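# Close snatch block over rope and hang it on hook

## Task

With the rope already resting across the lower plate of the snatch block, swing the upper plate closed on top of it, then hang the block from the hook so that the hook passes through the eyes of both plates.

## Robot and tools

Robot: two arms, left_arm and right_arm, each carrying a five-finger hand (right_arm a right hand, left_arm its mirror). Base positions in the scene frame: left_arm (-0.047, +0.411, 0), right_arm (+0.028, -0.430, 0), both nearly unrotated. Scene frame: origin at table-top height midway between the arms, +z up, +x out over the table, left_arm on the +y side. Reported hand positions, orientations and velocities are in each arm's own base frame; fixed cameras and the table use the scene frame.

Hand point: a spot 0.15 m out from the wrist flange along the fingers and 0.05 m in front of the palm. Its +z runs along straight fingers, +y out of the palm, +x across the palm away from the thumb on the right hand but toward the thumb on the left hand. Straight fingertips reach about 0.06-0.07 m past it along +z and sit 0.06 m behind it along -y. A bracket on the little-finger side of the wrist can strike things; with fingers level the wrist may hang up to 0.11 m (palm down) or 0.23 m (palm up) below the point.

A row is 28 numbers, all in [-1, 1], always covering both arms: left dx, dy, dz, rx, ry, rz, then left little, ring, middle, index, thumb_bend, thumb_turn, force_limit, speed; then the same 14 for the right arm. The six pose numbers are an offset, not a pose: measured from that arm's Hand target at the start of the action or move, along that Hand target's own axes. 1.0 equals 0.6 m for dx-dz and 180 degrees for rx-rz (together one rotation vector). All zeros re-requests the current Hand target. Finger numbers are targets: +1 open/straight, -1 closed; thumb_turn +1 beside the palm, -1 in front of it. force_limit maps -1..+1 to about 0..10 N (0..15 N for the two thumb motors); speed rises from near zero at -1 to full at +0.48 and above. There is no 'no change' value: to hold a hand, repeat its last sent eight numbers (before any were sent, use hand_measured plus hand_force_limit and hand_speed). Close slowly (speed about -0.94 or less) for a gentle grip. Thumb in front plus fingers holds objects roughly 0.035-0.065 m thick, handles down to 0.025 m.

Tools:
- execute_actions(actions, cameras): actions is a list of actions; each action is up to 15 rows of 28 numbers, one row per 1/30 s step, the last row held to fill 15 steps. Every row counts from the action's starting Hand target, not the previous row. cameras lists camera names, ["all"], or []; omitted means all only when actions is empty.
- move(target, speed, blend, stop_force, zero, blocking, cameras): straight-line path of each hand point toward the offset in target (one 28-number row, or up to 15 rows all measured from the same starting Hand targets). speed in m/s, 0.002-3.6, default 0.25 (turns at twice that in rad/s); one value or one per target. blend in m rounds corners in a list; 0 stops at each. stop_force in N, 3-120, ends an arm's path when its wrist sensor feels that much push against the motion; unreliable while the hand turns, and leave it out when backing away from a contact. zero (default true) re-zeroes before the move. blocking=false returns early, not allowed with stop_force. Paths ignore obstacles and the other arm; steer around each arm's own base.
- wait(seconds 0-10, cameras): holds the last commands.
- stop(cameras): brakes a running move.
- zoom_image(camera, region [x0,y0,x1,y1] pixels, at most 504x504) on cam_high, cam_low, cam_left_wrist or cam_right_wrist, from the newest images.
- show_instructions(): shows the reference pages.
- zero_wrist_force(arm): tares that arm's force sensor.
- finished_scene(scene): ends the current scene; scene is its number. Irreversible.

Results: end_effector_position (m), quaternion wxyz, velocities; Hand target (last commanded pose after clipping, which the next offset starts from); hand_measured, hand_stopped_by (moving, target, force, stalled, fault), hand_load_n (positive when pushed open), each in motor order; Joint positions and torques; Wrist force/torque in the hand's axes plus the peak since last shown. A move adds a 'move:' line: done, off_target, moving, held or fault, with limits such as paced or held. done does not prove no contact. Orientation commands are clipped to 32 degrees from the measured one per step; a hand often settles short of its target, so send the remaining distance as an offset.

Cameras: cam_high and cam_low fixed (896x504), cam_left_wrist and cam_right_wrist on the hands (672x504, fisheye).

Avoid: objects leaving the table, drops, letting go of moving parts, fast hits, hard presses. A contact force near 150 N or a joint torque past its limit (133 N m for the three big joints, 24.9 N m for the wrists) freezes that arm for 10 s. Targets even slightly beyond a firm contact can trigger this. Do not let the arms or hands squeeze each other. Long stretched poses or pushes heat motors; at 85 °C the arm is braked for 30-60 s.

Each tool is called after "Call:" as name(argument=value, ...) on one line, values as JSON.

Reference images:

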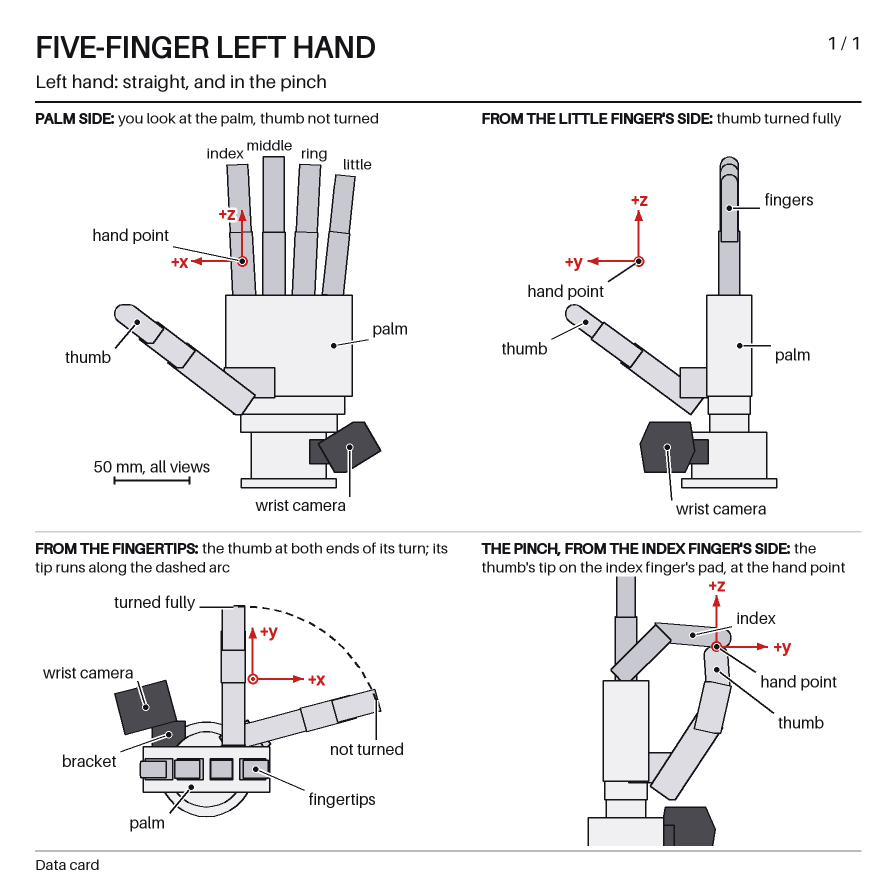

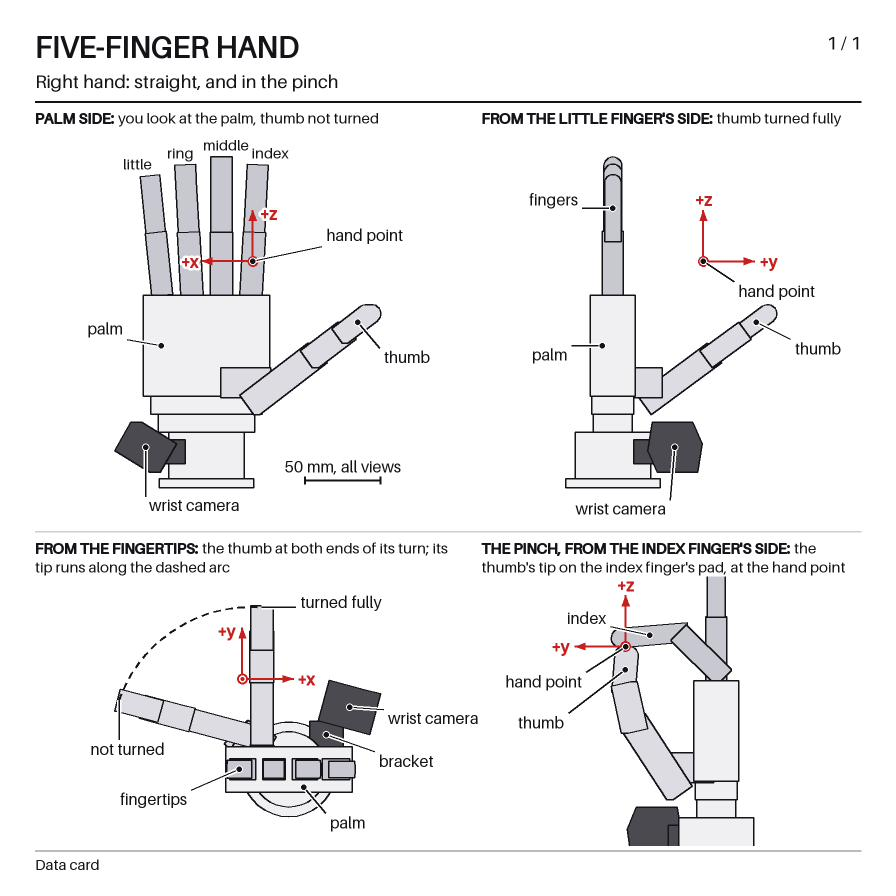

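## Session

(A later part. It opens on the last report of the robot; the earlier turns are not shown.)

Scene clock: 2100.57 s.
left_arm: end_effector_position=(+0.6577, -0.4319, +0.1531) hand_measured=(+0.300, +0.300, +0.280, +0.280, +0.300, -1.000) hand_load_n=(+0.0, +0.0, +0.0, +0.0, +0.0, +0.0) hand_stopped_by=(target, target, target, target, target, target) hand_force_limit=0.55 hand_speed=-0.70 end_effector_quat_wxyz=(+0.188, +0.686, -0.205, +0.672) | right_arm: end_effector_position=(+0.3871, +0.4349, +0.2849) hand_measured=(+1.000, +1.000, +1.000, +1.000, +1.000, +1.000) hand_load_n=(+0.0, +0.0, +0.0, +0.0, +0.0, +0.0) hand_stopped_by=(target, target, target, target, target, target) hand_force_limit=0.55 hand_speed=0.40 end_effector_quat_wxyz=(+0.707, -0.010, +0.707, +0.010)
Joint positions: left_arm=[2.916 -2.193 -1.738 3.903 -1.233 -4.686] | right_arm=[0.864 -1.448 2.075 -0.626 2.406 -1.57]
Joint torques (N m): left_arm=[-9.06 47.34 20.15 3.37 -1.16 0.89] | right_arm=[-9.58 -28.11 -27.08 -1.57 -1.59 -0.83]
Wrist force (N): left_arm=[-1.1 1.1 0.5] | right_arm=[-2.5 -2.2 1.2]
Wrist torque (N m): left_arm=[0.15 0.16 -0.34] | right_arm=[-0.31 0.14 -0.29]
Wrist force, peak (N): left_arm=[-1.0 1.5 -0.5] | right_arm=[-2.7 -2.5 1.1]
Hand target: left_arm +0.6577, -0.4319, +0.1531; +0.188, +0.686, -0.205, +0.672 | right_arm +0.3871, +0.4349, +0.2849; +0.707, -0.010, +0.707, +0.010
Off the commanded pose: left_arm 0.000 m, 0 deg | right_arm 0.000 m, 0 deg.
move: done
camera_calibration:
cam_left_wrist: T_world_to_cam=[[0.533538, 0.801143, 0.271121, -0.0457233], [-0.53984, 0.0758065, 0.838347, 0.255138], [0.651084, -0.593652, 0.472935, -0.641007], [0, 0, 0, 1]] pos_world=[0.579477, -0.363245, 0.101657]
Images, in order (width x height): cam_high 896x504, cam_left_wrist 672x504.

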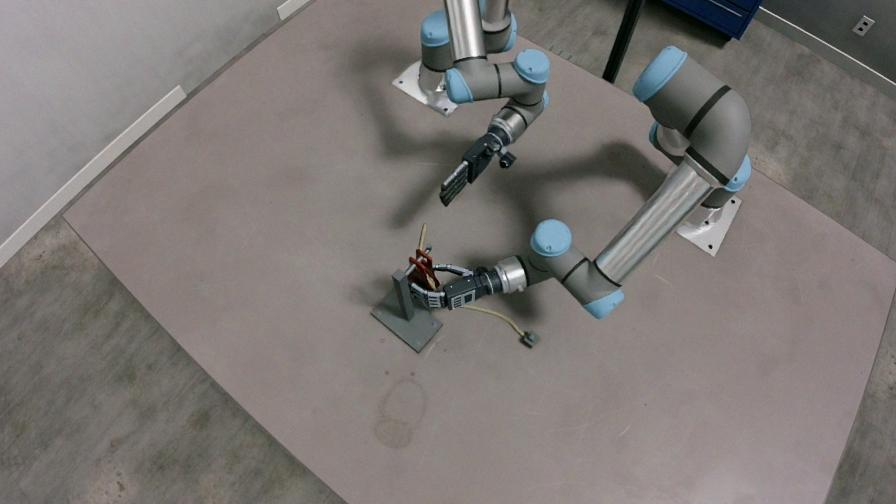

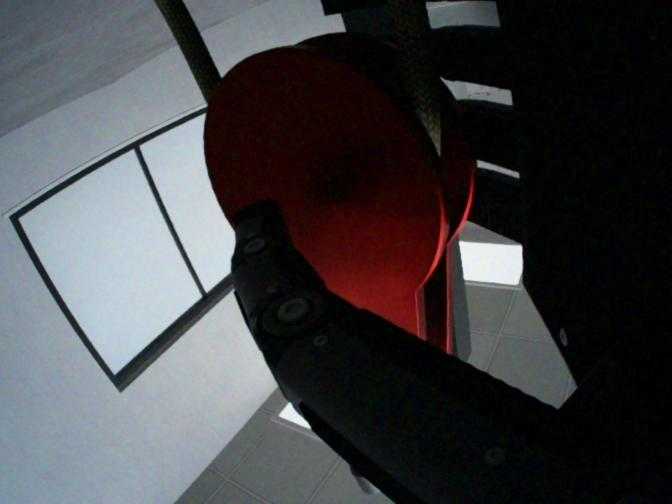

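Call:
move(target=[0,-0.0,0,0,0,0,0.3,0.3,0.3,0.3,0.7,-1,0.55,-0.2,0,0,0,0,0,0,1,1,1,1,1,1,0.55,0.4], speed=0.02)

Call:
move(target=[0,-0.2120,-0.1325,0,0,0,0.3,0.3,0.3,0.3,0.7,-1,0.55,-0.2,0,0,0,0,0,0,1,1,1,1,1,1,0.55,0.4], speed=0.04, stop_force=5, cameras=["cam_high","cam_low","cam_left_wrist","cam_right_wrist"])

Call:
zoom_image(camera="cam_high", region=[400, 228, 470, 298])

Scene clock: 2111.77 s.
left_arm: end_effector_position=(+0.6577, -0.4319, +0.1531) hand_measured=(+0.300, +0.300, +0.300, +0.300, +0.700, -1.000) hand_load_n=(+0.0, +0.0, +0.0, +0.0, +0.0, +0.0) hand_stopped_by=(target, target, target, target, target, target) hand_force_limit=0.55 hand_speed=-0.20 end_effector_quat_wxyz=(+0.188, +0.686, -0.205, +0.672) | right_arm: end_effector_position=(+0.3871, +0.4349, +0.2849) hand_measured=(+1.000, +1.000, +1.000, +1.000, +1.000, +1.000) hand_load_n=(+0.0, +0.0, +0.0, +0.0, +0.0, +0.0) hand_stopped_by=(target, target, target, target, target, target) hand_force_limit=0.55 hand_speed=0.40 end_effector_quat_wxyz=(+0.707, -0.010, +0.707, +0.010)
Joint positions: left_arm=[2.916 -2.193 -1.738 3.903 -1.233 -4.686] | right_arm=[0.864 -1.448 2.075 -0.626 2.406 -1.57]
Joint torques (N m): left_arm=[-10.31 44.67 16.34 3.34 -1.28 0.99] | right_arm=[-9.54 -28.53 -27.45 -1.3 -1.61 -0.7]
Wrist force (N): left_arm=[-1.1 1.0 0.5] | right_arm=[-2.7 -2.2 1.2]
Wrist torque (N m): left_arm=[0.13 0.16 -0.34] | right_arm=[-0.30 0.18 -0.30]
Wrist force, peak (N): left_arm=[-1.0 1.4 0.6] | right_arm=[-2.8 -2.4 1.2]
Hand target: left_arm +0.6577, -0.4319, +0.1531; +0.188, +0.686, -0.205, +0.672 | right_arm +0.3871, +0.4349, +0.2849; +0.707, -0.010, +0.707, +0.010
Off the commanded pose: left_arm 0.000 m, 0 deg | right_arm 0.000 m, 0 deg.
move: done

Scene clock: 2116.67 s.
left_arm: end_effector_position=(+0.6586, -0.2820, +0.1574) hand_measured=(+0.300, +0.300, +0.300, +0.300, +0.700, -1.000) hand_load_n=(+0.0, +0.0, +0.0, -0.5, +0.0, -0.5) hand_stopped_by=(target, target, target, target, target, target) hand_force_limit=0.55 hand_speed=-0.20 end_effector_quat_wxyz=(+0.188, +0.686, -0.205, +0.672) | right_arm: end_effector_position=(+0.3871, +0.4349, +0.2849) hand_measured=(+1.000, +1.000, +1.000, +1.000, +1.000, +1.000) hand_load_n=(+0.0, +0.0, +0.0, +0.0, +0.0, +0.0) hand_stopped_by=(target, target, target, target, target, target) hand_force_limit=0.55 hand_speed=0.40 end_effector_quat_wxyz=(+0.707, -0.010, +0.707, +0.010)
Joint positions: left_arm=[3.219 -2.102 -1.892 3.961 -0.93 -4.676] | right_arm=[0.864 -1.448 2.075 -0.626 2.406 -1.57]
Joint torques (N m): left_arm=[-14.1 24.21 22.09 -0.55 -2.3 -0.89] | right_arm=[-8.98 -28.1 -26.83 -1.13 -1.4 -0.74]
Wrist force (N): left_arm=[-1.4 1.2 0.5] | right_arm=[-2.3 -2.3 1.1]
Wrist torque (N m): left_arm=[0.16 0.20 -0.36] | right_arm=[-0.32 0.12 -0.28]
Wrist force, peak (N): left_arm=[-1.0 1.6 0.8] | right_arm=[-3.3 -2.4 1.0]
Hand target: left_arm +0.6586, -0.2820, +0.1574; +0.188, +0.686, -0.205, +0.672 | right_arm +0.3871, +0.4349, +0.2849; +0.707, -0.010, +0.707, +0.010
Off the commanded pose: left_arm 0.000 m, 0 deg | right_arm 0.000 m, 0 deg.
move: done
camera_calibration:
cam_left_wrist: T_world_to_cam=[[0.533538, 0.801143, 0.271121, -0.167434], [-0.53984, 0.0758065, 0.838347, 0.240739], [0.651084, -0.593652, 0.472935, -0.55459], [0, 0, 0, 1]] pos_world=[0.580377, -0.213345, 0.105857]
cam_right_wrist: T_world_to_cam=[[-0.00744105, 0.962371, -0.271638, -0.334649], [-0.490376, 0.233228, 0.839724, -0.147117], [0.871479, 0.139453, 0.470188, -0.419262], [0, 0, 0, 1]] pos_world=[0.290745, 0.414835, 0.229766]

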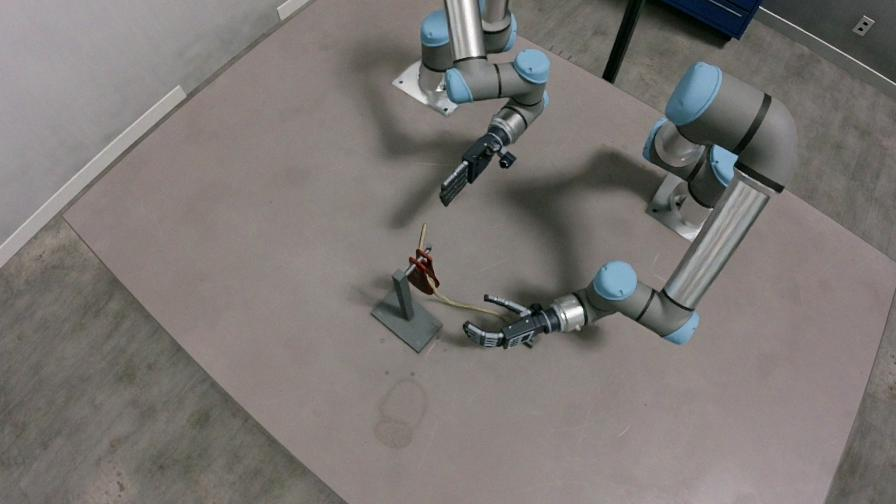

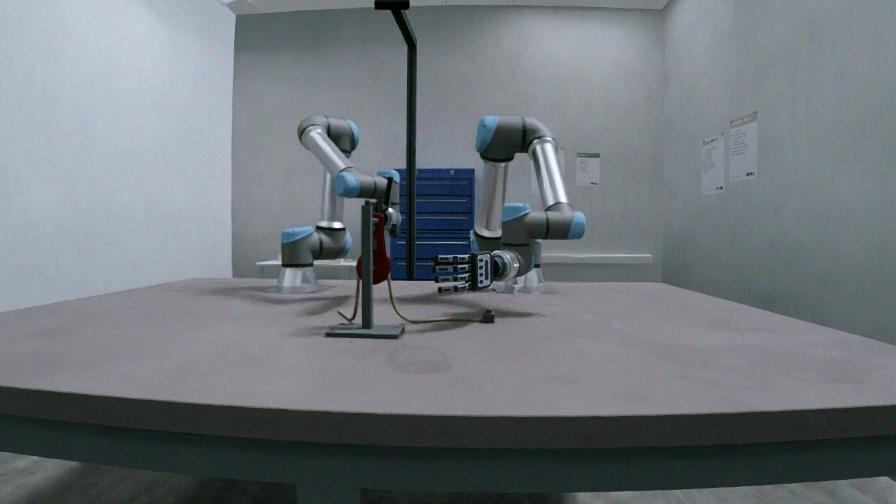

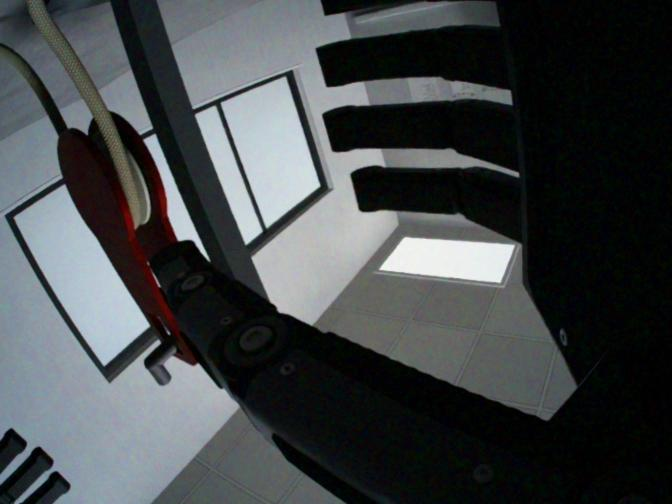

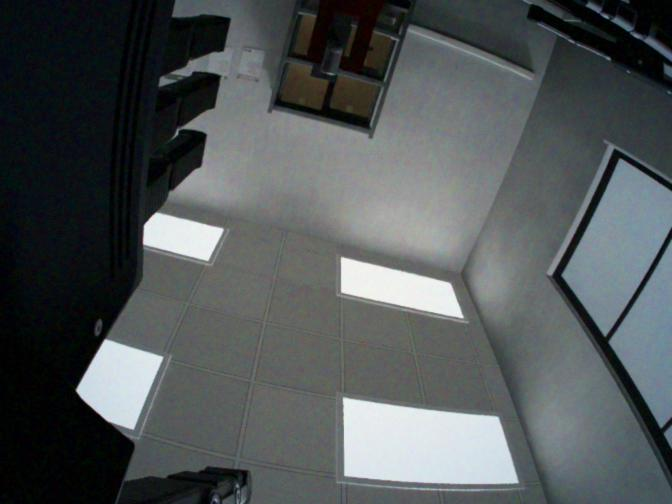

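Scaled by 7.200 from the camera's 896x504 image, which has a finer 1280x720 frame.

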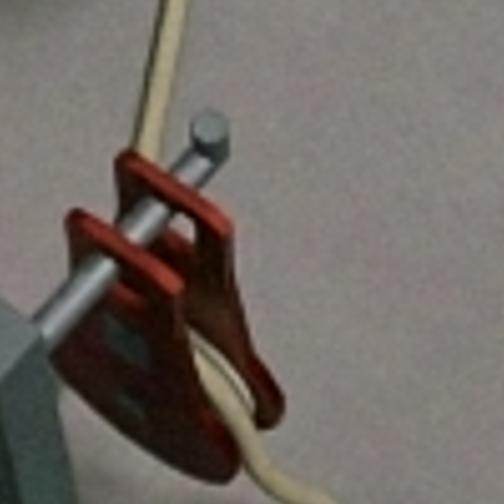

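Call:
finished_scene(scene=1)

The scene is finished: the task was done.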